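# Load the gear blank into the gear shaper's chuck

## Task

Place the gear blank inside the chuck of the gear shaper so that it stays seated there once the robot lets go.

## Robot and tools

Robot: two arms, left_arm and right_arm, each with a two-finger gripper. In the scene frame the origin is level with the table top, halfway between the arms; +x points out over the table, +z is up, and left_arm sits on the +y side. These names do not match image left and right. The bases are almost unrotated: left_arm at (-0.004, +0.300, +0.007) m, right_arm at (-0.005, -0.284, +0.005) m.

Frames: each arm's reported hand pose, velocities, Hand target and wrist-camera pose use that arm's own base frame. The fixed cameras and the table use the scene frame. A gripper's fingers point along its +z axis and open and close along its y axis. end_effector_position is the point between the pads, about 1 cm short of the fingertips. Reported positions and orientations can be off by a few centimetres, more at long reach.

Row format (used by execute_actions and move): 14 numbers, each in [-1, 1], always for both arms: dx, dy, dz, rx, ry, rz, opening for left_arm, then the same seven for right_arm. dx..rz are an offset, not a pose: measured from that arm's Hand target at the start of the action or move, along that arm's base axes, with rotation about the Hand target position. 1.0 equals 0.6 m or 180 degrees; rx, ry, rz form a single rotation vector. Sending the same offset again moves further. Six zeros re-command the current Hand target. Opening is absolute: +1 fully open (0.093 m), -1 closed. A 0 in the opening slot is a real command, so resend the present opening to leave a gripper unchanged.

execute_actions: actions is a list of actions; each action is a list of up to 15 rows, one row per 1/30 s step. A short action repeats its final row until 15 steps. Every row counts from the start pose of its action. cameras: list of names, ["all"], or []; when omitted, images come only for an empty actions list. An empty list also reports the scene number and task.

move: target is one row or a list of up to 15 rows, every one an offset from the same starting Hand targets. The path is straight and runs at most 10 s in total. speed: top speed in m/s, 0.002 to 2.9, default 0.25 (turning up to twice that in rad/s), one value or one per target. blend: corner rounding in m for lists, 0 means stop at each point. opening_speed: rate of finger travel per second on the -1..+1 scale, at least 0.2. grip_force: newtons per pad, 10 to 50, one value or one per arm; it persists, and low values close slowly. blocking=false returns after about 0.5 s while the move continues. The result adds a "move:" line giving the ending (done, off_target, moving, held, fault) and limits such as limits=paced (pose clipped) or limits=held (steps withheld). done means within 10 mm and 2 degrees; neither done nor off_target tells you about contact. Moves do not avoid obstacles or the other arm, and faster moves stray and strike harder.

wait: seconds from 0 to 10; arms keep their last command, and a running move continues. stop: brakes a running move. zoom_image: camera (cam_high, cam_low, cam_left_wrist, cam_right_wrist) and region [x0, y0, x1, y1] in pixels, at most 504 by 504, from the newest image. finished_scene: scene = current scene number; it cannot be reversed, so call it only once the blank sits in the chuck without help.

Results: end_effector_position (m) and end_effector_quat_wxyz per arm; Hand target, the base that later offsets build on; Tool commands; Joint positions (six joints plus gripper gap in m); Joint velocities (may be omitted when they are only noise); joint torques, which include the arm's own weight and are noisy. grip_measured is the finger motor on the -1..+1 scale: pads meet near -0.94, and each millimetre of object width adds about 0.0208. To grip a rigid part firmly, send about 0.24 below the reading for its width, and keep sending it while holding. To release, send well above that reading. A gripper often stops short of its Hand target; re-send the missing distance as an offset and correct any tilt. Orientation per step is clipped to 40 degrees from the measured one.

Cameras: cam_high and cam_low are fixed behind the arms on a beam; cam_left_wrist and cam_right_wrist ride on the grippers. All are 672x504, and calibrations come with the scene.

Avoid: dropping the blank or releasing it while it moves, letting anything leave the table, hitting the chuck, table, the bar, plate or low rail near the bases hard, and letting the arms, grippers or wrist cameras touch each other. Don't squeeze the other arm's fingers or strain camera cables. Keep paths away from an arm's own base. Long holds, outstretched arms and pushing at unreachable poses heat motors: MOTOR HOT appears at 75 °C, and a fault at 90 °C folds that arm for the rest of the scene. Prefer smooth, moderate moves.

Each tool is called after "Call:" as a command line: name --argument value for each argument, lists and objects as JSON in quotes; but a table of rows of numbers goes row by row, as --pt "numbers of a row", without its own name.

## Session

Call:
execute_actions --actions '[]'

Scene clock: 0.00 s.
left_arm: end_effector_position=(+0.3043, -0.1711, +0.3674) grip_measured=+1.000 end_effector_quat_wxyz=(+0.568, -0.171, +0.782, -0.192) | right_arm: end_effector_position=(+0.2240, +0.1074, +0.3527) grip_measured=+1.000 end_effector_quat_wxyz=(+0.433, +0.063, +0.882, +0.178)
Joint positions: left_arm=[-0.818 1.122 1.248 -0.494 -0.674 -0.778 0.093] | right_arm=[0.607 0.926 1.403 -1.094 0.237 0.628 0.093]
Joint velocities: within noise
Joint torques (N m): no reading
Heat: left arm: 33 °C; right arm: 33 °C.
Hand target: left_arm +0.3038, -0.1720, +0.3688; +0.567, -0.170, +0.782, -0.194 | right_arm +0.2257, +0.1082, +0.3589; +0.440, +0.064, +0.877, +0.183
Tool commands: left_gripper/opening=+1.0 right_gripper/opening=+1.0

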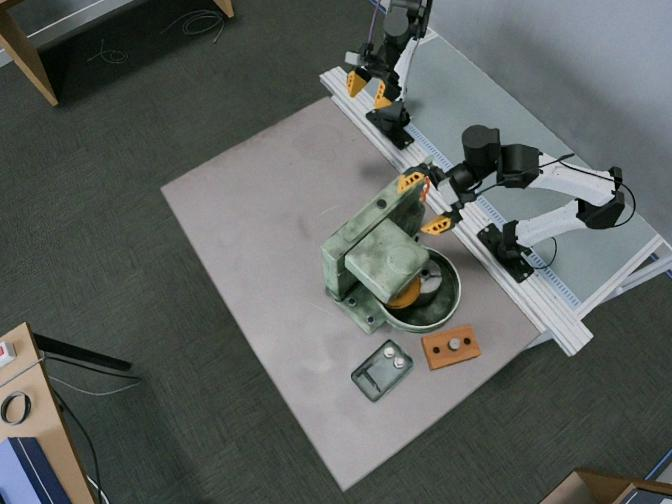

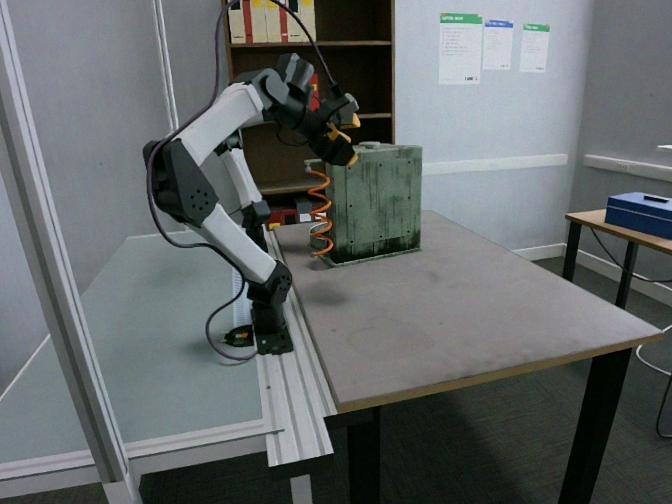

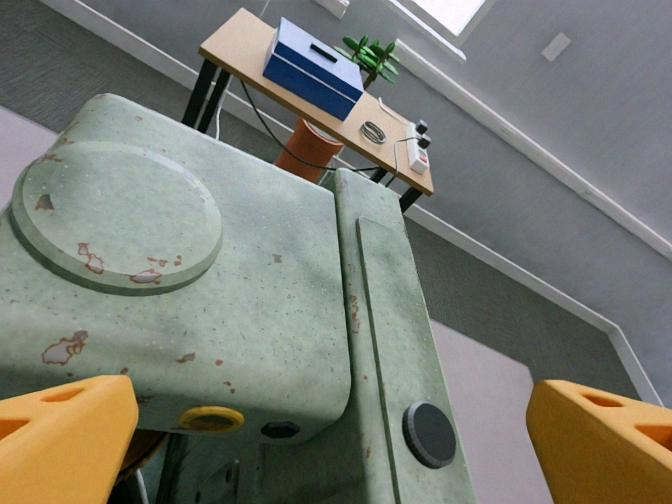

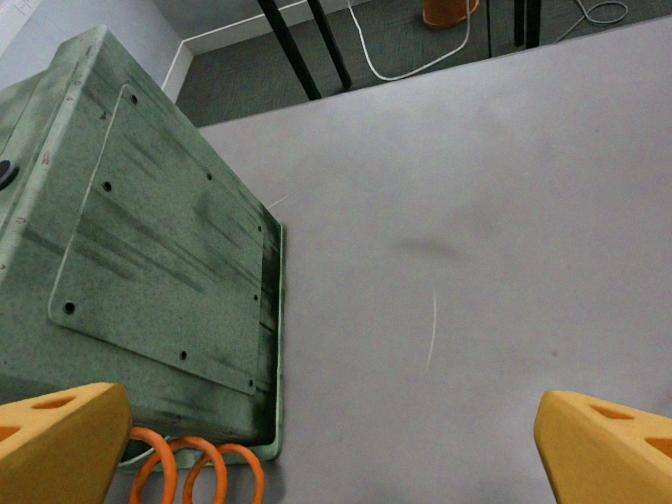

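Call:
zoom_image --camera "cam_high" --region '[310, 220, 500, 410]'

Call:
zoom_image --camera "cam_high" --region '[340, 310, 490, 410]'

Scaled by 2.653 from the camera's 672x504 image, which has a finer 960x720 frame.

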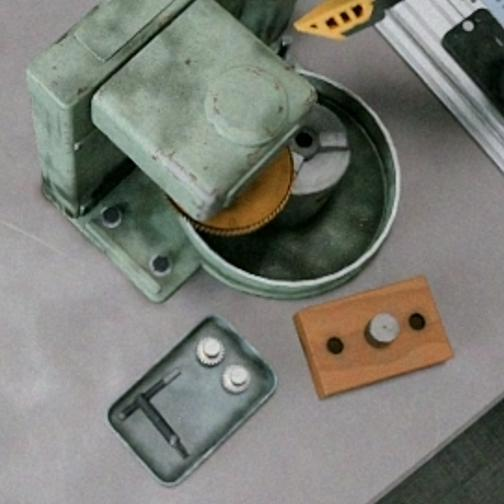

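Scaled by 3.360 from the camera's 672x504 image, which has a finer 960x720 frame.

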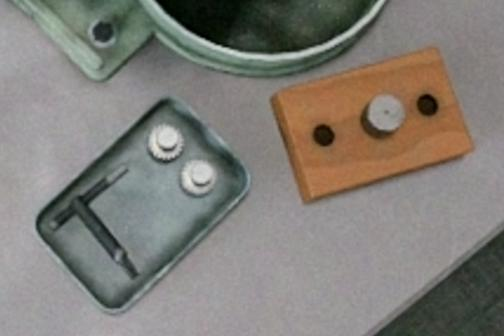

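Call:
move --target '[-0.173,0.42,0.0,0.161,0.119,-0.047,1,0,0,0,0,0,0,1]' --speed 0.35 --cameras '["cam_left_wrist","cam_high"]'

Scene clock: 27.67 s.
left_arm: end_effector_position=(+0.2018, +0.0821, +0.3640) grip_measured=+1.000 end_effector_quat_wxyz=(+0.419, -0.004, +0.908, +0.000) | right_arm: end_effector_position=(+0.2240, +0.1074, +0.3527) grip_measured=+1.000 end_effector_quat_wxyz=(+0.433, +0.063, +0.882, +0.178)
Joint positions: left_arm=[0.836 1.071 1.66 -1.49 0.598 0.615 0.093] | right_arm=[0.607 0.926 1.403 -1.094 0.237 0.628 0.093]
Joint torques (N m): left_arm=[0.77 -0.66 6.58 1.75 0.36 0.12] | right_arm=[-0.21 -0.5 7.9 2.19 0.16 0]
Heat: left arm: 36 °C; right arm: 38 °C.
Hand target: left_arm +0.2000, +0.0801, +0.3687; +0.422, +0.001, +0.907, +0.001 | right_arm +0.2257, +0.1082, +0.3589; +0.440, +0.064, +0.877, +0.183
Off the commanded pose: left_arm 0.006 m, 1 deg | right_arm 0.006 m, 1 deg.
move: done
camera_calibration:
cam_left_wrist: T_world_to_cam=[[0.0164615, -0.999777, 0.0132362, 0.0747019], [-0.911403, -0.0204478, -0.411007, 0.37241], [0.411186, -0.00529771, -0.911536, 0.336426], [0, 0, 0, 1]] pos_world=[0.199853, 0.0840825, 0.458739]
Images, in order (width x height): cam_high 672x504, cam_left_wrist 672x504.

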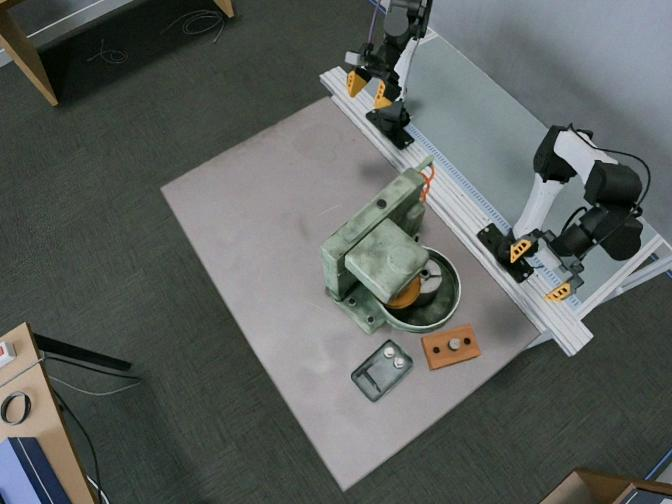

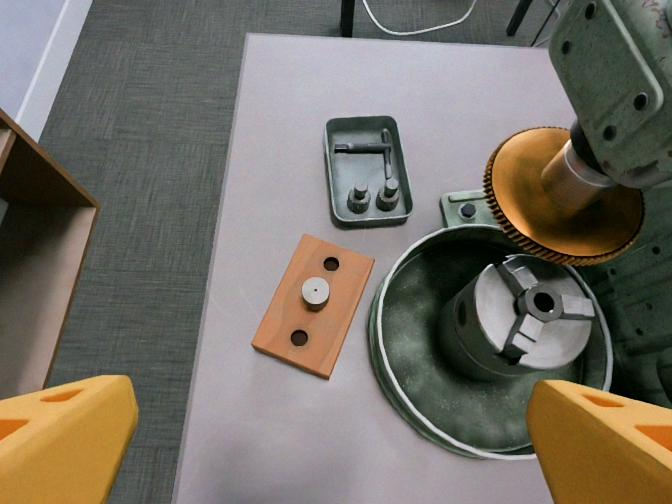

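Call:
zoom_image --camera "cam_left_wrist" --region '[240, 220, 400, 380]'

Call:
zoom_image --camera "cam_left_wrist" --region '[420, 220, 620, 420]'

Scaled by 3.150 from the camera's 672x504 image, which has a finer 960x720 frame.

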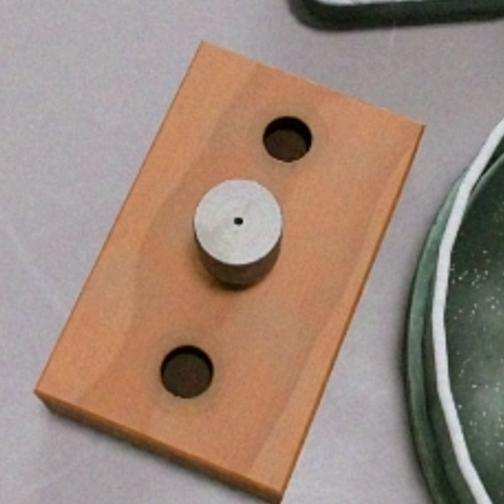

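Scaled by 2.520 from the camera's 672x504 image, which has a finer 960x720 frame.

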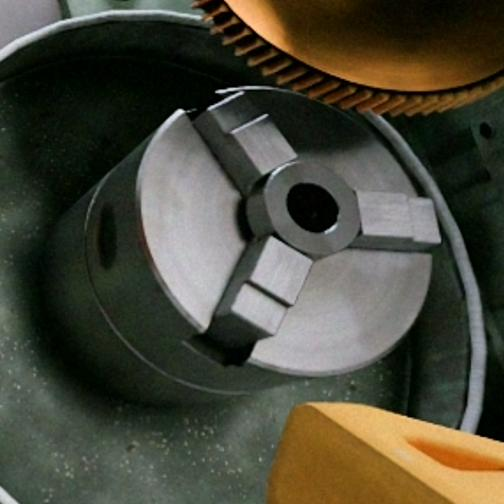

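Call:
move --target '[-0.067,-0.235,-0.065,0,0,0,1,0,0,0,0,0,0,1]' --speed 0.35 --cameras '["cam_left_wrist","cam_low"]'

Scene clock: 77.93 s.
left_arm: end_effector_position=(+0.1602, -0.0613, +0.3282) grip_measured=+1.000 end_effector_quat_wxyz=(+0.422, +0.011, +0.906, -0.015) | right_arm: end_effector_position=(+0.2240, +0.1074, +0.3527) grip_measured=+1.000 end_effector_quat_wxyz=(+0.433, +0.063, +0.882, +0.178)
Joint positions: left_arm=[-1.054 0.872 1.445 -1.575 -0.704 -0.816 0.093] | right_arm=[0.607 0.926 1.403 -1.094 0.237 0.628 0.093]
Joint torques (N m): left_arm=[-0.17 1.46 5.24 1.63 -0.47 -0.07] | right_arm=[-0.21 -0.53 7.91 2.19 0.16 0]
Heat: left arm: 38 °C; right arm: 42 °C.
Hand target: left_arm +0.1598, -0.0610, +0.3296; +0.422, +0.001, +0.907, +0.001 | right_arm +0.2257, +0.1082, +0.3589; +0.440, +0.064, +0.877, +0.183
Off the commanded pose: left_arm 0.002 m, 2 deg | right_arm 0.006 m, 1 deg.
joint sent to its limit (left arm) — joint 4 (wrist pitch), lower limit. The joint targets still meet the commanded pose.
move: done
camera_calibration:
cam_left_wrist: T_world_to_cam=[[-0.023115, -0.99931, 0.0290672, -0.0663379], [-0.908777, 0.00888607, -0.417187, 0.320244], [0.416641, -0.0360588, -0.908356, 0.316376], [0, 0, 0, 1]] pos_world=[0.157681, -0.0577297, 0.422912]
Images, in order (width x height): cam_low 672x504, cam_left_wrist 672x504.

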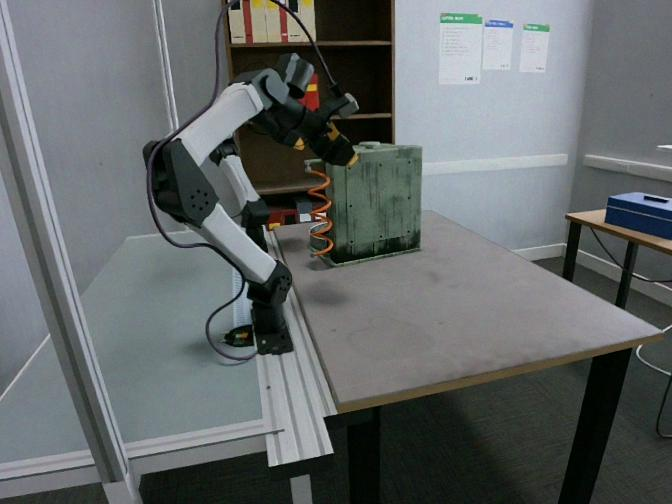

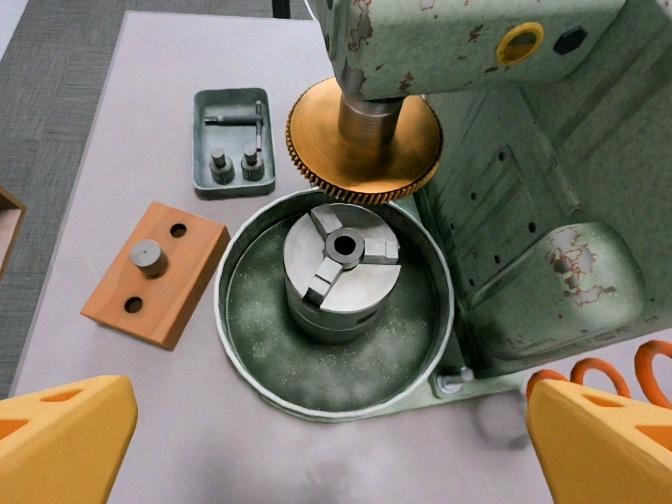

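Call:
move --target '[0.233,0.277,-0.30,0,0,0,0.2,0,0,0,0,0,0,1]' --speed 0.35 --cameras '["cam_left_wrist"]'

Scene clock: 106.27 s.
left_arm: end_effector_position=(+0.2997, +0.1050, +0.1530) grip_measured=+0.202 end_effector_quat_wxyz=(+0.424, -0.003, +0.906, +0.004) | right_arm: end_effector_position=(+0.2240, +0.1074, +0.3527) grip_measured=+1.000 end_effector_quat_wxyz=(+0.433, +0.063, +0.882, +0.178)
Joint positions: left_arm=[0.545 1.083 0.707 -0.393 0.401 0.367 0.055] | right_arm=[0.607 0.926 1.403 -1.094 0.237 0.628 0.093]
Joint torques (N m): left_arm=[0.72 -2.39 6.17 2.31 0.27 0.15] | right_arm=[-0.2 -0.51 7.91 2.19 0.15 0]
Heat: left arm: 37 °C; right arm: 44 °C.
Hand target: left_arm +0.2996, +0.1052, +0.1496; +0.422, +0.001, +0.907, +0.001 | right_arm +0.2257, +0.1082, +0.3589; +0.440, +0.064, +0.877, +0.183
Off the commanded pose: left_arm 0.003 m, 1 deg | right_arm 0.006 m, 1 deg.
move: done
camera_calibration:
cam_left_wrist: T_world_to_cam=[[0.0186101, -0.999803, 0.00695506, 0.0991016], [-0.907451, -0.0198106, -0.419691, 0.375349], [0.419746, 0.00149909, -0.907641, 0.100138], [0, 0, 0, 1]] pos_world=[0.296734, 0.106368, 0.247731]
Images, in order (width x height): cam_left_wrist 672x504.

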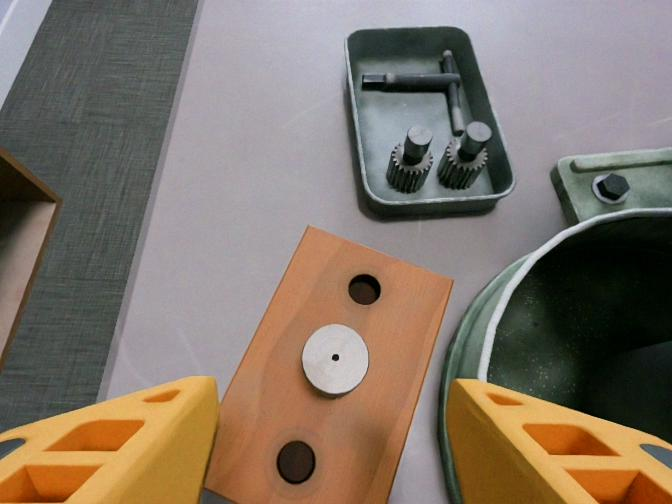

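Call:
move --target '[0.022,0.0,-0.067,0,0,0,0.0,0,0,0,0,0,0,1]' --speed 0.2 --cameras '["cam_left_wrist"]'

Call:
zoom_image --camera "cam_left_wrist" --region '[150, 280, 520, 504]'

Scene clock: 119.13 s.
left_arm: end_effector_position=(+0.3140, +0.1080, +0.1167) grip_measured=+0.002 end_effector_quat_wxyz=(+0.429, +0.005, +0.903, +0.005) | right_arm: end_effector_position=(+0.2240, +0.1074, +0.3527) grip_measured=+1.000 end_effector_quat_wxyz=(+0.433, +0.063, +0.882, +0.178)
Joint positions: left_arm=[0.529 1.186 0.604 -0.172 0.398 0.365 0.045] | right_arm=[0.607 0.926 1.403 -1.094 0.237 0.628 0.093]
Joint torques (N m): left_arm=[-0.83 -3.15 5.29 2.33 0.04 -0.08] | right_arm=[-0.23 -0.51 7.9 2.19 0.15 0]
Heat: left arm: 38 °C; right arm: 44 °C.
Hand target: left_arm +0.3128, +0.1051, +0.1095; +0.422, +0.001, +0.907, +0.001 | right_arm +0.2257, +0.1082, +0.3589; +0.440, +0.064, +0.877, +0.183
Off the commanded pose: left_arm 0.008 m, 1 deg | right_arm 0.006 m, 1 deg.
move: done
camera_calibration:
cam_left_wrist: T_world_to_cam=[[0.00534603, -0.999985, -0.00145275, 0.107222], [-0.902344, -0.0041979, -0.430995, 0.371193], [0.430983, 0.003615, -0.902353, 0.0567198], [0, 0, 0, 1]] pos_world=[0.309926, 0.108574, 0.21132]
Images, in order (width x height): cam_left_wrist 672x504.

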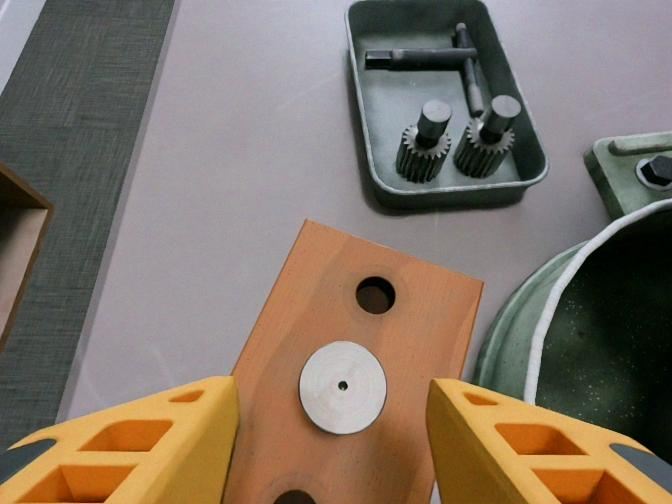

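Scaled by 1.362 from the camera's 672x504 image, which has a finer 960x720 frame.

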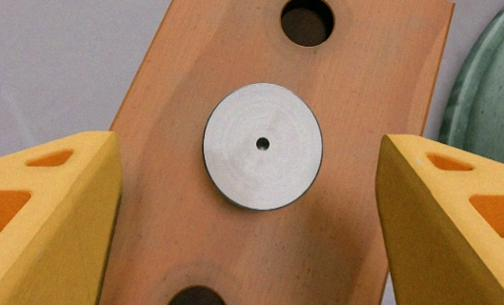

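Call:
move --target '[0.0193,0.0,-0.0658,0,0,0,0.0,0,0,0,0,0,0,1]' --speed 0.12 --cameras '["cam_left_wrist"]'

Call:
zoom_image --camera "cam_left_wrist" --region '[150, 280, 520, 504]'

Scene clock: 133.90 s.
left_arm: end_effector_position=(+0.3265, +0.1086, +0.0774) grip_measured=+0.002 end_effector_quat_wxyz=(+0.430, +0.005, +0.903, +0.005) | right_arm: end_effector_position=(+0.2240, +0.1074, +0.3527) grip_measured=+1.000 end_effector_quat_wxyz=(+0.433, +0.063, +0.882, +0.178)
Joint positions: left_arm=[0.503 1.328 0.519 0.064 0.379 0.346 0.045] | right_arm=[0.607 0.926 1.403 -1.094 0.237 0.628 0.093]
Joint torques (N m): left_arm=[-0.9 -3.73 4.72 2.39 0.04 -0.06] | right_arm=[-0.21 -0.51 7.91 2.19 0.15 0]
Heat: left arm: 38 °C; right arm: 45 °C.
Hand target: left_arm +0.3244, +0.1051, +0.0700; +0.422, +0.001, +0.907, +0.001 | right_arm +0.2257, +0.1082, +0.3589; +0.440, +0.064, +0.877, +0.183
Off the commanded pose: left_arm 0.008 m, 1 deg | right_arm 0.006 m, 1 deg.
move: done
camera_calibration:
cam_left_wrist: T_world_to_cam=[[0.0055613, -0.999983, -0.0018988, 0.107706], [-0.901861, -0.0041953, -0.432006, 0.365415], [0.43199, 0.00411497, -0.901869, 0.0155815], [0, 0, 0, 1]] pos_world=[0.322224, 0.109173, 0.172118]
Images, in order (width x height): cam_left_wrist 672x504.

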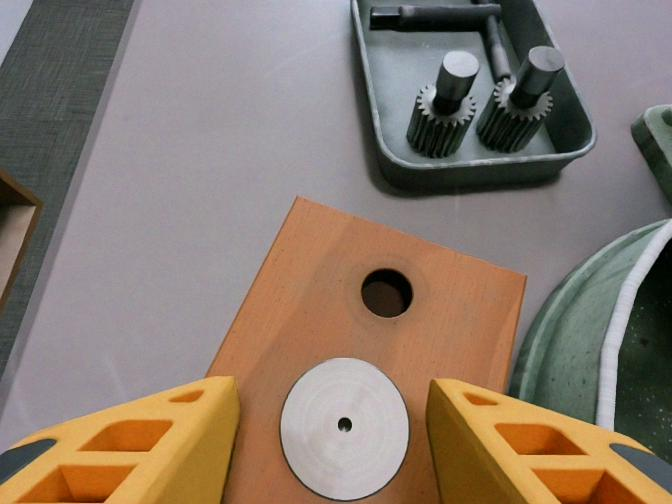

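Scaled by 1.362 from the camera's 672x504 image, which has a finer 960x720 frame.

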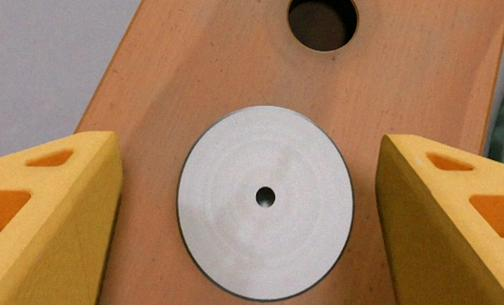

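Call:
move --target '[-0.0005,-0.006,-0.012,0,0,0,0.0,0,0,0,0,0,0,1]' --speed 0.1 --cameras '["cam_left_wrist"]'

Call:
zoom_image --camera "cam_left_wrist" --region '[150, 280, 520, 504]'

Scene clock: 141.27 s.
left_arm: end_effector_position=(+0.3266, +0.1052, +0.0708) grip_measured=+0.002 end_effector_quat_wxyz=(+0.431, +0.005, +0.902, +0.005) | right_arm: end_effector_position=(+0.2240, +0.1074, +0.3527) grip_measured=+1.000 end_effector_quat_wxyz=(+0.433, +0.063, +0.882, +0.178)
Joint positions: left_arm=[0.49 1.341 0.494 0.107 0.369 0.336 0.045] | right_arm=[0.607 0.926 1.403 -1.094 0.237 0.628 0.093]
Joint torques (N m): left_arm=[-0.92 -3.55 4.53 2.38 0.03 -0.06] | right_arm=[-0.24 -0.51 7.92 2.19 0.15 0]
Heat: left arm: 38 °C; right arm: 45 °C.
Hand target: left_arm +0.3241, +0.1016, +0.0628; +0.422, +0.001, +0.906, +0.001 | right_arm +0.2257, +0.1082, +0.3589; +0.440, +0.064, +0.877, +0.183
Off the commanded pose: left_arm 0.009 m, 1 deg | right_arm 0.006 m, 1 deg.
move: done
camera_calibration:
cam_left_wrist: T_world_to_cam=[[0.00532298, -0.999982, -0.002778, 0.104414], [-0.901049, -0.0035915, -0.433703, 0.362501], [0.433685, 0.0048117, -0.901052, 0.00888794], [0, 0, 0, 1]] pos_world=[0.322221, 0.105672, 0.165516]
Images, in order (width x height): cam_left_wrist 672x504.

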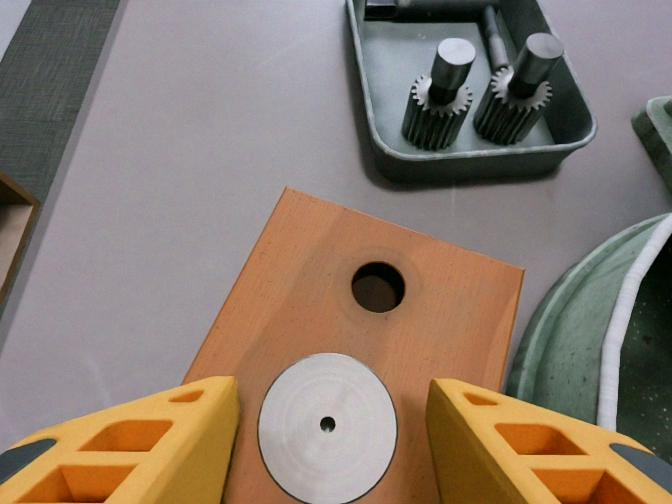

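Scaled by 1.362 from the camera's 672x504 image, which has a finer 960x720 frame.

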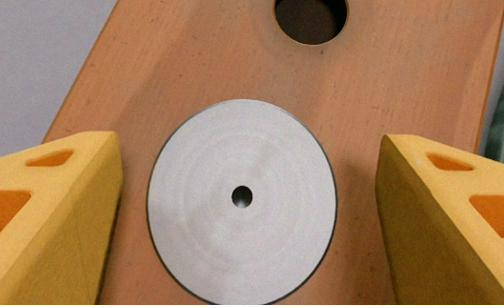

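Call:
move --target '[0,0,0,0,0,0,-0.65,0,0,0,0,0,0,1]' --opening_speed 0.5 --cameras '["cam_left_wrist"]'

Scene clock: 147.17 s.
left_arm: end_effector_position=(+0.3267, +0.1058, +0.0710) grip_measured=-0.465 end_effector_quat_wxyz=(+0.431, +0.004, +0.902, +0.007) | right_arm: end_effector_position=(+0.2240, +0.1074, +0.3527) grip_measured=+1.000 end_effector_quat_wxyz=(+0.433, +0.063, +0.882, +0.178)
Joint positions: left_arm=[0.49 1.341 0.494 0.109 0.366 0.336 0.023] | right_arm=[0.607 0.926 1.403 -1.094 0.237 0.628 0.093]
Joint torques (N m): left_arm=[-0.87 -3.59 4.63 2.37 0.07 -0.06] | right_arm=[-0.21 -0.51 7.91 2.19 0.16 0]
Heat: left arm: 38 °C; right arm: 45 °C.
Hand target: left_arm +0.3240, +0.1015, +0.0628; +0.422, +0.001, +0.907, +0.001 | right_arm +0.2257, +0.1082, +0.3589; +0.440, +0.064, +0.877, +0.183
Off the commanded pose: left_arm 0.010 m, 1 deg | right_arm 0.006 m, 1 deg.
move: done
camera_calibration:
cam_left_wrist: T_world_to_cam=[[0.00782866, -0.999957, -0.00501827, 0.104368], [-0.900882, -0.00487481, -0.434036, 0.362681], [0.433993, 0.0079188, -0.900882, 0.00852206], [0, 0, 0, 1]] pos_world=[0.322217, 0.106064, 0.165618]
Images, in order (width x height): cam_left_wrist 672x504.

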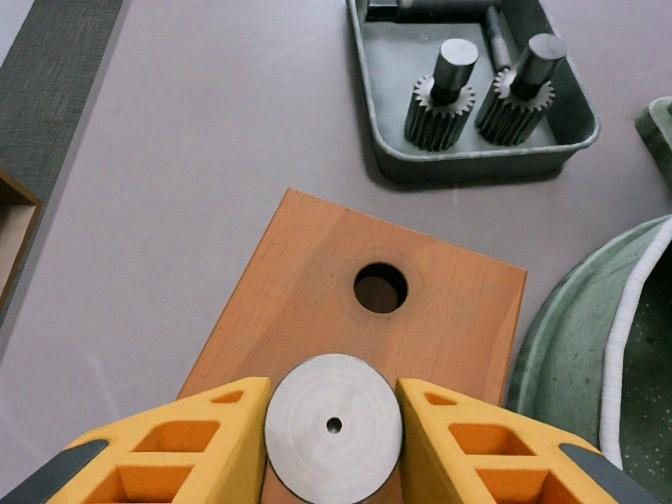

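Call:
move --target '[0.0038,0.0035,0.12,0,0,0,-0.65,0,0,0,0,0,0,1]' --speed 0.1 --cameras '["cam_left_wrist","cam_high"]'

Call:
zoom_image --camera "cam_high" --region '[370, 250, 530, 400]'

Scene clock: 157.50 s.
left_arm: end_effector_position=(+0.3181, +0.1017, +0.1140) grip_measured=-0.479 end_effector_quat_wxyz=(+0.398, -0.005, +0.918, -0.010) | right_arm: end_effector_position=(+0.2240, +0.1074, +0.3527) grip_measured=+1.000 end_effector_quat_wxyz=(+0.433, +0.063, +0.882, +0.178)
Joint positions: left_arm=[0.49 1.227 0.67 -0.263 0.363 0.335 0.022] | right_arm=[0.607 0.926 1.403 -1.094 0.237 0.628 0.093]
Joint torques (N m): left_arm=[-0.55 -6.26 9.03 2.28 0.13 -0.02] | right_arm=[-0.23 -0.51 7.91 2.19 0.16 0]
Heat: left arm: 38 °C; right arm: 46 °C.
Hand target: left_arm +0.3264, +0.1036, +0.1349; +0.422, +0.001, +0.906, +0.001 | right_arm +0.2257, +0.1082, +0.3589; +0.440, +0.064, +0.877, +0.183
Off the commanded pose: left_arm 0.022 m, 3 deg | right_arm 0.006 m, 1 deg.
move: off_target (left_arm)
camera_calibration:
cam_left_wrist: T_world_to_cam=[[0.0112073, -0.999434, 0.0317129, 0.0952554], [-0.930182, -0.022058, -0.366435, 0.376964], [0.366927, -0.0253921, -0.929903, 0.0791266], [0, 0, 0, 1]] pos_world=[0.320544, 0.105526, 0.208692]
Images, in order (width x height): cam_high 672x504, cam_left_wrist 672x504.

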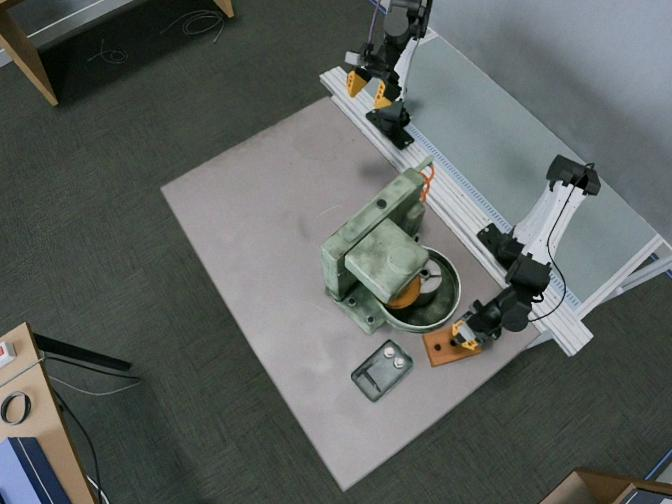

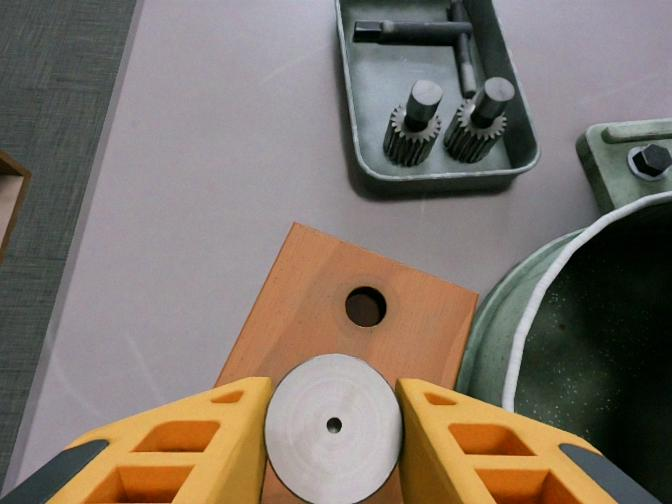

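Scaled by 3.150 from the camera's 672x504 image, which has a finer 960x720 frame.

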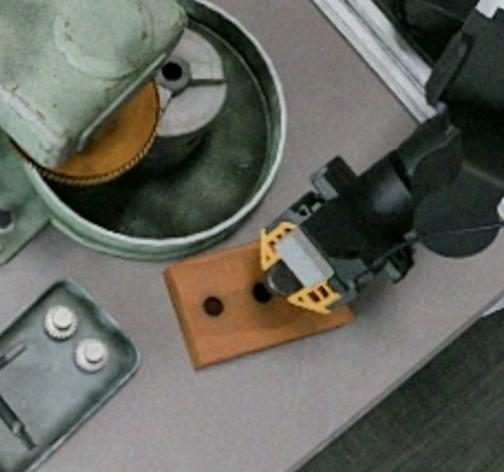

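Call:
move --pt "0 -0.005 0.225 0 0 0 -0.65 0 0 0 0 0 0 1" --pt "-0.10 -0.303 0.25 0 0 0 -0.65 0 0 0 0 0 0 1" --speed 0.2 --blend '[0.04,0]' --cameras '["cam_left_wrist","cam_high"]'

Call:
zoom_image --camera "cam_high" --region '[350, 220, 500, 370]'

Scene clock: 178.73 s.
left_arm: end_effector_position=(+0.2619, -0.0749, +0.2700) grip_measured=-0.479 end_effector_quat_wxyz=(+0.404, +0.008, +0.915, +0.008) | right_arm: end_effector_position=(+0.2240, +0.1074, +0.3527) grip_measured=+1.000 end_effector_quat_wxyz=(+0.433, +0.063, +0.882, +0.178)
Joint positions: left_arm=[-0.507 0.993 1.171 -0.988 -0.375 -0.337 0.022] | right_arm=[0.607 0.926 1.403 -1.094 0.237 0.628 0.093]
Joint torques (N m): left_arm=[-0.99 -1.33 9.09 2.41 -0.35 -0.05] | right_arm=[-0.21 -0.53 7.92 2.19 0.15 -0.01]
Heat: left arm: 40 °C; right arm: 46 °C.
Hand target: left_arm +0.2664, -0.0782, +0.2848; +0.422, +0.001, +0.907, +0.001 | right_arm +0.2257, +0.1082, +0.3589; +0.440, +0.064, +0.877, +0.183
Off the commanded pose: left_arm 0.016 m, 3 deg | right_arm 0.006 m, 1 deg.
move: off_target (left_arm)
camera_calibration:
cam_left_wrist: T_world_to_cam=[[0.00164801, -0.999932, -0.0115126, -0.0714683], [-0.925212, 0.00284376, -0.379439, 0.382051], [0.379446, 0.0112769, -0.925145, 0.23842], [0, 0, 0, 1]] pos_world=[0.263129, -0.0752385, 0.364715]
Images, in order (width x height): cam_high 672x504, cam_left_wrist 672x504.

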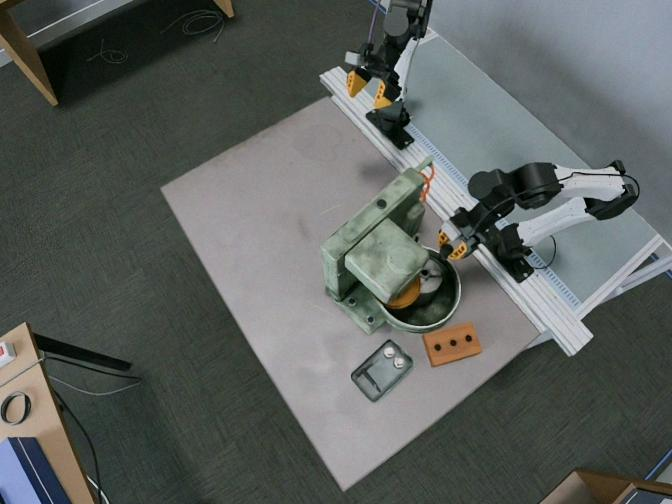

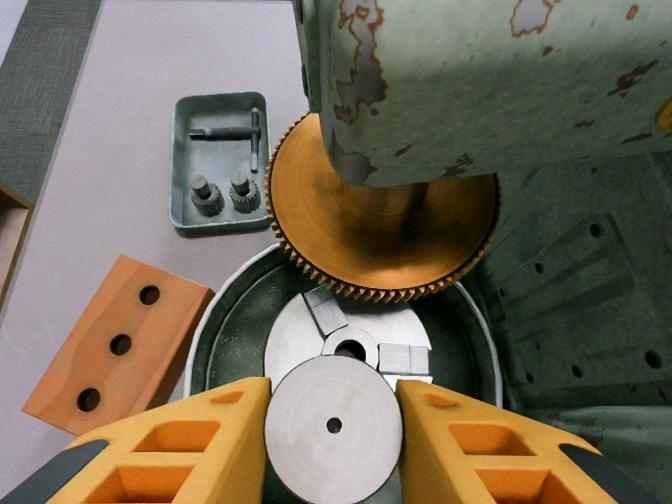

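Scaled by 3.360 from the camera's 672x504 image, which has a finer 960x720 frame.

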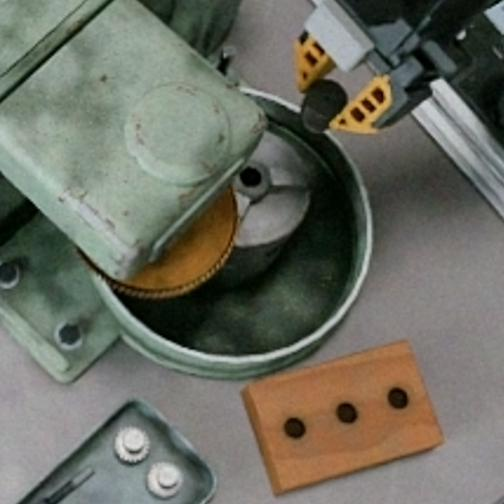

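Call:
move --target '[0.056,-0.0113,-0.088,0,-0.01,0,-0.65,0,0,0,0,0,0,1]' --speed 0.15 --cameras '["cam_left_wrist","cam_high"]'

Call:
zoom_image --camera "cam_high" --region '[370, 220, 490, 340]'

Scene clock: 223.53 s.
left_arm: end_effector_position=(+0.2948, -0.0831, +0.2303) grip_measured=-0.479 end_effector_quat_wxyz=(+0.427, -0.001, +0.904, +0.005) | right_arm: end_effector_position=(+0.2240, +0.1074, +0.3527) grip_measured=+1.000 end_effector_quat_wxyz=(+0.433, +0.063, +0.882, +0.178)
Joint positions: left_arm=[-0.476 1.027 0.979 -0.702 -0.371 -0.314 0.022] | right_arm=[0.607 0.926 1.403 -1.094 0.237 0.628 0.093]
Joint torques (N m): left_arm=[0.66 -2.37 5.89 2.74 -0.14 0.13] | right_arm=[-0.21 -0.53 7.9 2.19 0.15 0]
Heat: left arm: 43 °C; right arm: 48 °C.
Hand target: left_arm +0.3000, -0.0849, +0.2320; +0.436, +0.001, +0.900, +0.001 | right_arm +0.2257, +0.1082, +0.3589; +0.440, +0.064, +0.877, +0.183
Off the commanded pose: left_arm 0.006 m, 1 deg | right_arm 0.006 m, 1 deg.
move: done
camera_calibration:
cam_left_wrist: T_world_to_cam=[[0.0151485, -0.999883, 0.0020927, -0.0873159], [-0.904288, -0.0145932, -0.426674, 0.400696], [0.426654, 0.00457106, -0.904403, 0.170028], [0, 0, 0, 1]] pos_world=[0.291124, -0.0822354, 0.324924]
Images, in order (width x height): cam_high 672x504, cam_left_wrist 672x504.

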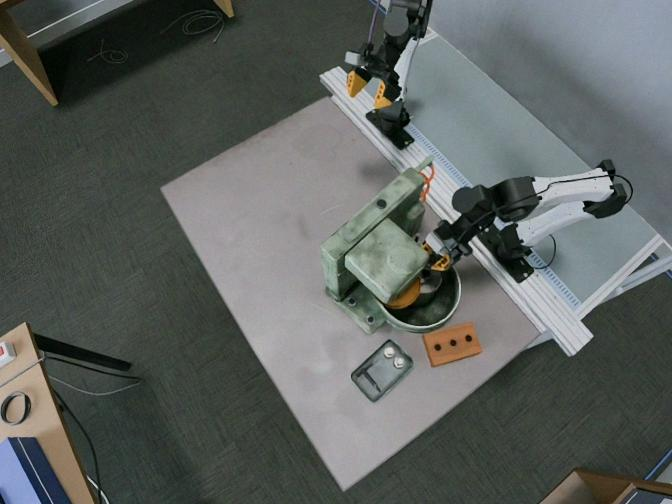

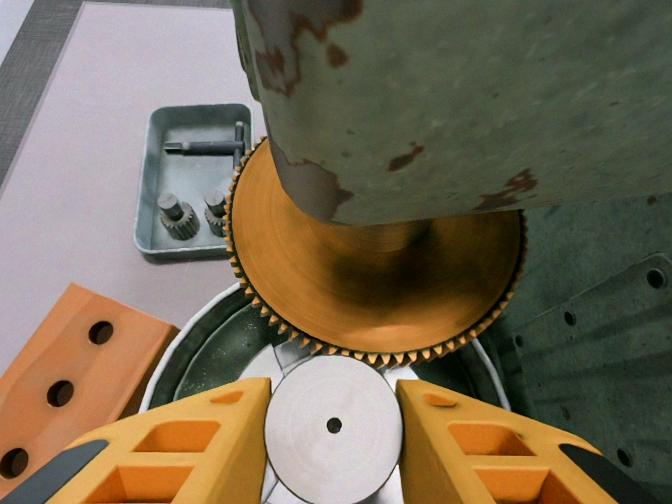

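Scaled by 4.200 from the camera's 672x504 image, which has a finer 960x720 frame.

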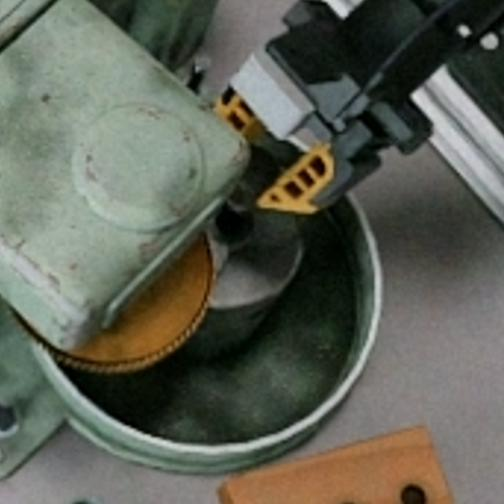

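Call:
zoom_image --camera "cam_left_wrist" --region '[200, 310, 480, 504]'

Call:
zoom_image --camera "cam_high" --region '[400, 240, 460, 300]'

Scaled by 1.800 from the camera's 672x504 image, which has a finer 960x720 frame.

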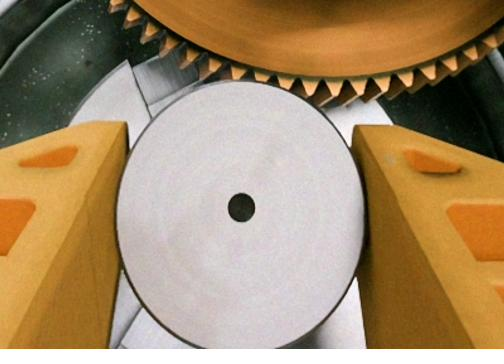

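Scaled by 8.400 from the camera's 672x504 image, which has a finer 960x720 frame.

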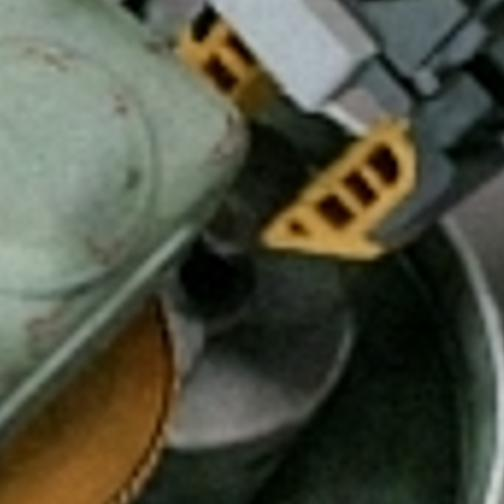

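Call:
move --target '[-0.079,0,-0.015,0,0,0,-0.65,0,0,0,0,0,0,1]' --speed 0.15 --cameras '["cam_left_wrist"]'

Call:
zoom_image --camera "cam_left_wrist" --region '[230, 230, 450, 395]'

Scene clock: 244.47 s.
left_arm: end_effector_position=(+0.2524, -0.0847, +0.2221) grip_measured=-0.479 end_effector_quat_wxyz=(+0.429, +0.007, +0.903, +0.002) | right_arm: end_effector_position=(+0.2240, +0.1074, +0.3527) grip_measured=+1.000 end_effector_quat_wxyz=(+0.433, +0.063, +0.882, +0.178)
Joint positions: left_arm=[-0.606 0.879 0.894 -0.795 -0.456 -0.398 0.022] | right_arm=[0.607 0.926 1.403 -1.094 0.237 0.628 0.093]
Joint torques (N m): left_arm=[-0.75 -2.13 5.61 2.41 -0.42 -0.07] | right_arm=[-0.25 -0.51 7.9 2.19 0.15 -0.01]
Heat: left arm: 42 °C; right arm: 48 °C.
Hand target: left_arm +0.2526, -0.0849, +0.2231; +0.437, +0.001, +0.900, +0.001 | right_arm +0.2257, +0.1082, +0.3589; +0.440, +0.064, +0.877, +0.183
Off the commanded pose: left_arm 0.001 m, 1 deg | right_arm 0.006 m, 1 deg.
move: done
camera_calibration:
cam_left_wrist: T_world_to_cam=[[-0.000940435, -0.999999, 0.00133441, -0.0840006], [-0.902389, 0.000273612, -0.430922, 0.360638], [0.430922, -0.00160941, -0.902388, 0.178745], [0, 0, 0, 1]] pos_world=[0.248332, -0.0838115, 0.316817]
Images, in order (width x height): cam_left_wrist 672x504.

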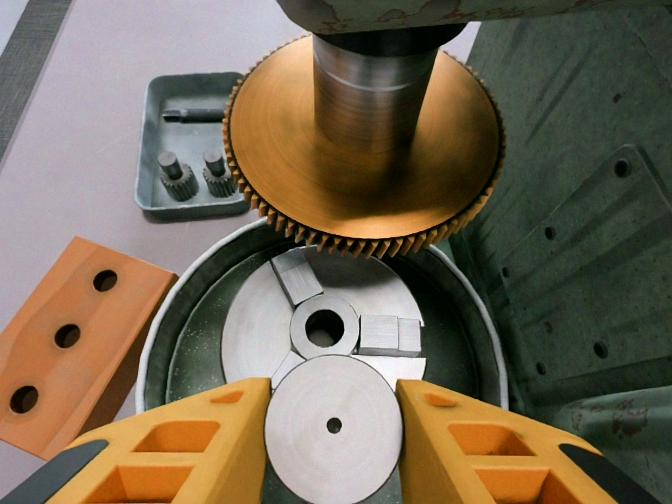

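Scaled by 2.291 from the camera's 672x504 image, which has a finer 960x720 frame.

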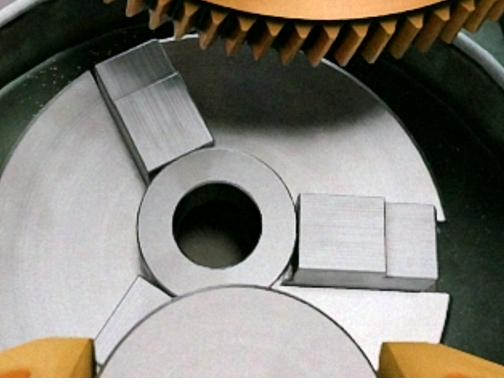

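Call:
move --target '[0.078,0.0025,-0.037,0,0,0,-0.65,0,0,0,0,0,0,1]' --speed 0.12 --cameras '["cam_left_wrist","cam_high"]'

Call:
zoom_image --camera "cam_high" --region '[395, 235, 475, 315]'

Call:
zoom_image --camera "cam_left_wrist" --region '[200, 310, 480, 504]'

Scene clock: 260.80 s.
left_arm: end_effector_position=(+0.2944, -0.0817, +0.1999) grip_measured=-0.479 end_effector_quat_wxyz=(+0.428, -0.001, +0.904, +0.005) | right_arm: end_effector_position=(+0.2240, +0.1074, +0.3527) grip_measured=+1.000 end_effector_quat_wxyz=(+0.433, +0.063, +0.882, +0.178)
Joint positions: left_arm=[-0.47 1.004 0.845 -0.587 -0.367 -0.31 0.022] | right_arm=[0.607 0.926 1.403 -1.094 0.237 0.628 0.093]
Joint torques (N m): left_arm=[0.64 -2.13 5.98 2.74 -0.15 0.16] | right_arm=[-0.24 -0.5 7.91 2.19 0.16 0]
Heat: left arm: 41 °C; right arm: 49 °C.
Hand target: left_arm +0.2994, -0.0835, +0.2009; +0.436, +0.001, +0.900, +0.001 | right_arm +0.2257, +0.1082, +0.3589; +0.440, +0.064, +0.877, +0.183
Off the commanded pose: left_arm 0.005 m, 1 deg | right_arm 0.006 m, 1 deg.
move: done
camera_calibration:
cam_left_wrist: T_world_to_cam=[[0.0154029, -0.999875, 0.00345839, -0.0862184], [-0.903424, -0.0153991, -0.428472, 0.387503], [0.428471, 0.00347533, -0.903549, 0.14187], [0, 0, 0, 1]] pos_world=[0.290621, -0.0807335, 0.294519]
Images, in order (width x height): cam_high 672x504, cam_left_wrist 672x504.

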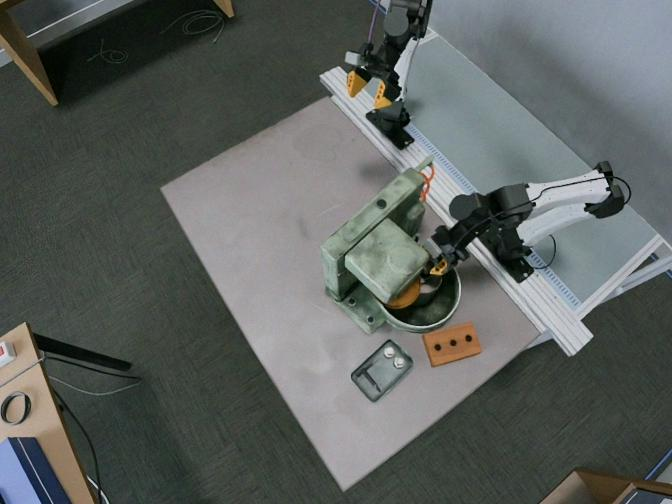

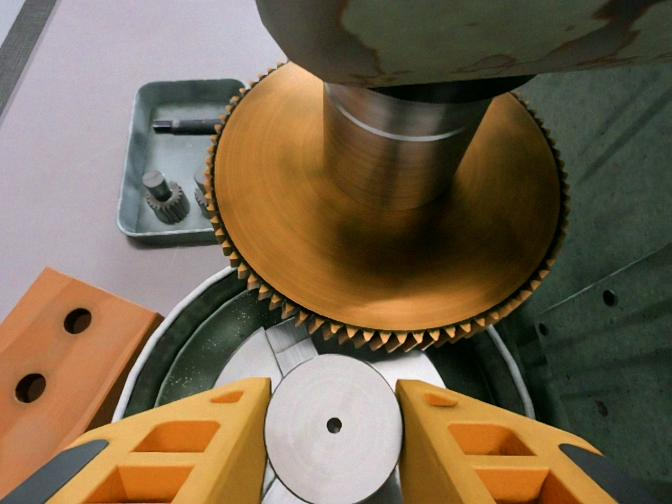

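Scaled by 6.300 from the camera's 672x504 image, which has a finer 960x720 frame.

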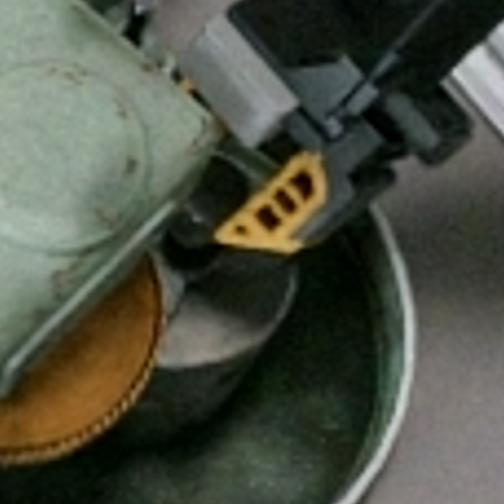

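Scaled by 1.800 from the camera's 672x504 image, which has a finer 960x720 frame.

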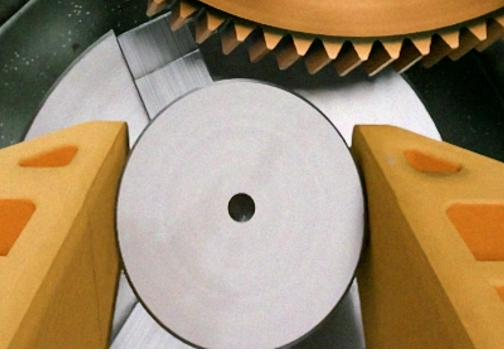

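Call:
move --target '[0.004,-0.002,-0.033,0,0,0,-0.65,0,0,0,0,0,0,1]' --speed 0.06 --cameras '["cam_left_wrist","cam_high"]'

Call:
zoom_image --camera "cam_high" --region '[395, 235, 475, 315]'

Call:
zoom_image --camera "cam_left_wrist" --region '[200, 310, 480, 504]'

Scene clock: 273.17 s.
left_arm: end_effector_position=(+0.2979, -0.0821, +0.1865) grip_measured=-0.480 end_effector_quat_wxyz=(+0.435, -0.002, +0.900, +0.006) | right_arm: end_effector_position=(+0.2240, +0.1074, +0.3527) grip_measured=+1.000 end_effector_quat_wxyz=(+0.433, +0.063, +0.882, +0.178)
Joint positions: left_arm=[-0.47 1.007 0.783 -0.507 -0.375 -0.305 0.022] | right_arm=[0.607 0.926 1.403 -1.094 0.237 0.628 0.093]
Joint velocities: left_arm=[within noise] | right_arm=[-0.012 0.002 -0.007 -0.051 -0.154 -0.007 0]
Joint torques (N m): left_arm=[0.65 -1.62 5.07 2.81 -0.05 0.08] | right_arm=[-0.21 -0.5 7.91 2.19 0.15 0]
Heat: left arm: 42 °C; right arm: 49 °C.
Hand target: left_arm +0.3018, -0.0846, +0.1811; +0.437, +0.001, +0.900, +0.001 | right_arm +0.2257, +0.1082, +0.3589; +0.440, +0.064, +0.877, +0.183
Off the commanded pose: left_arm 0.007 m, 1 deg | right_arm 0.006 m, 1 deg.
move: done
camera_calibration:
cam_left_wrist: T_world_to_cam=[[0.0184139, -0.999829, 0.00173109, -0.0871041], [-0.896871, -0.0172829, -0.441954, 0.385335], [0.441908, 0.00658551, -0.897036, 0.123346], [0, 0, 0, 1]] pos_world=[0.292692, -0.0812418, 0.281097]
Images, in order (width x height): cam_high 672x504, cam_left_wrist 672x504.

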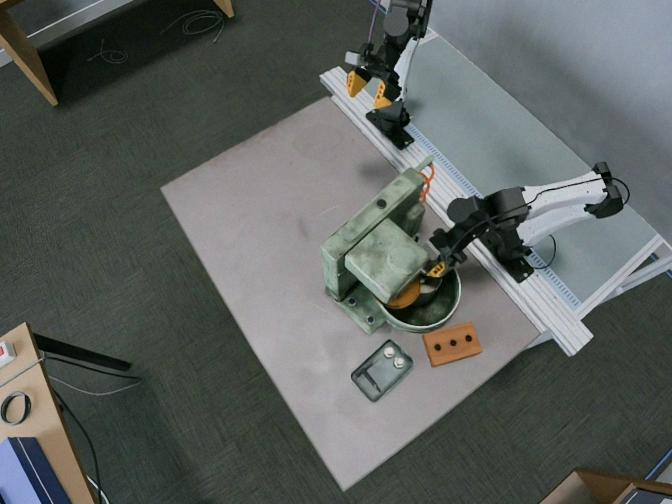

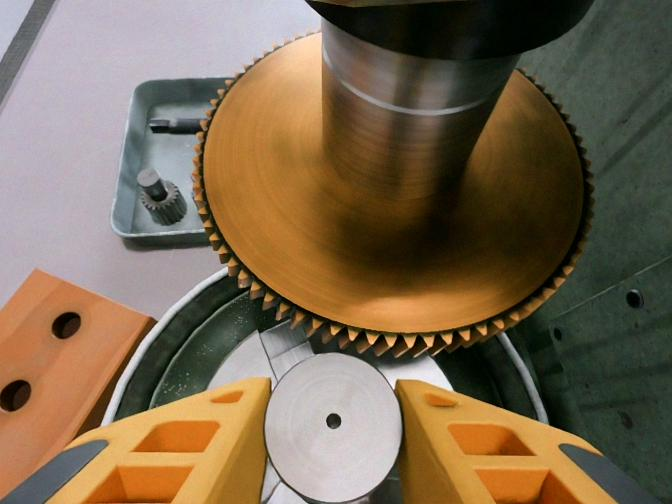

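Scaled by 6.300 from the camera's 672x504 image, which has a finer 960x720 frame.

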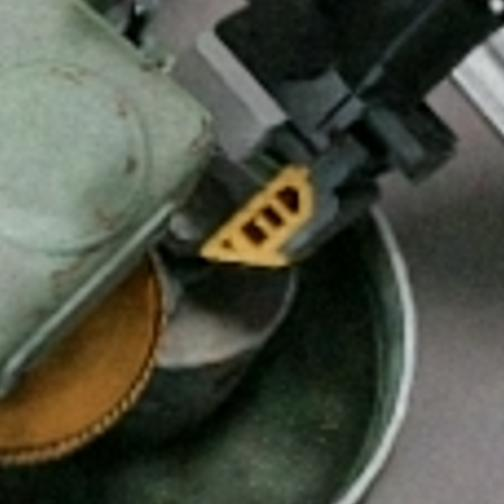

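Scaled by 1.800 from the camera's 672x504 image, which has a finer 960x720 frame.

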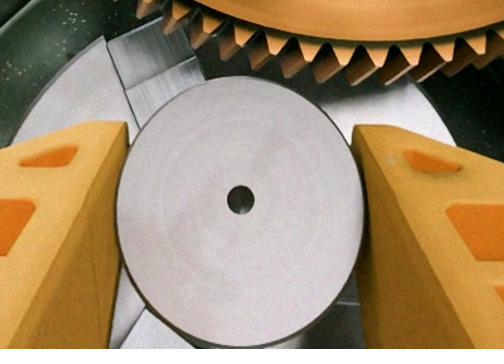

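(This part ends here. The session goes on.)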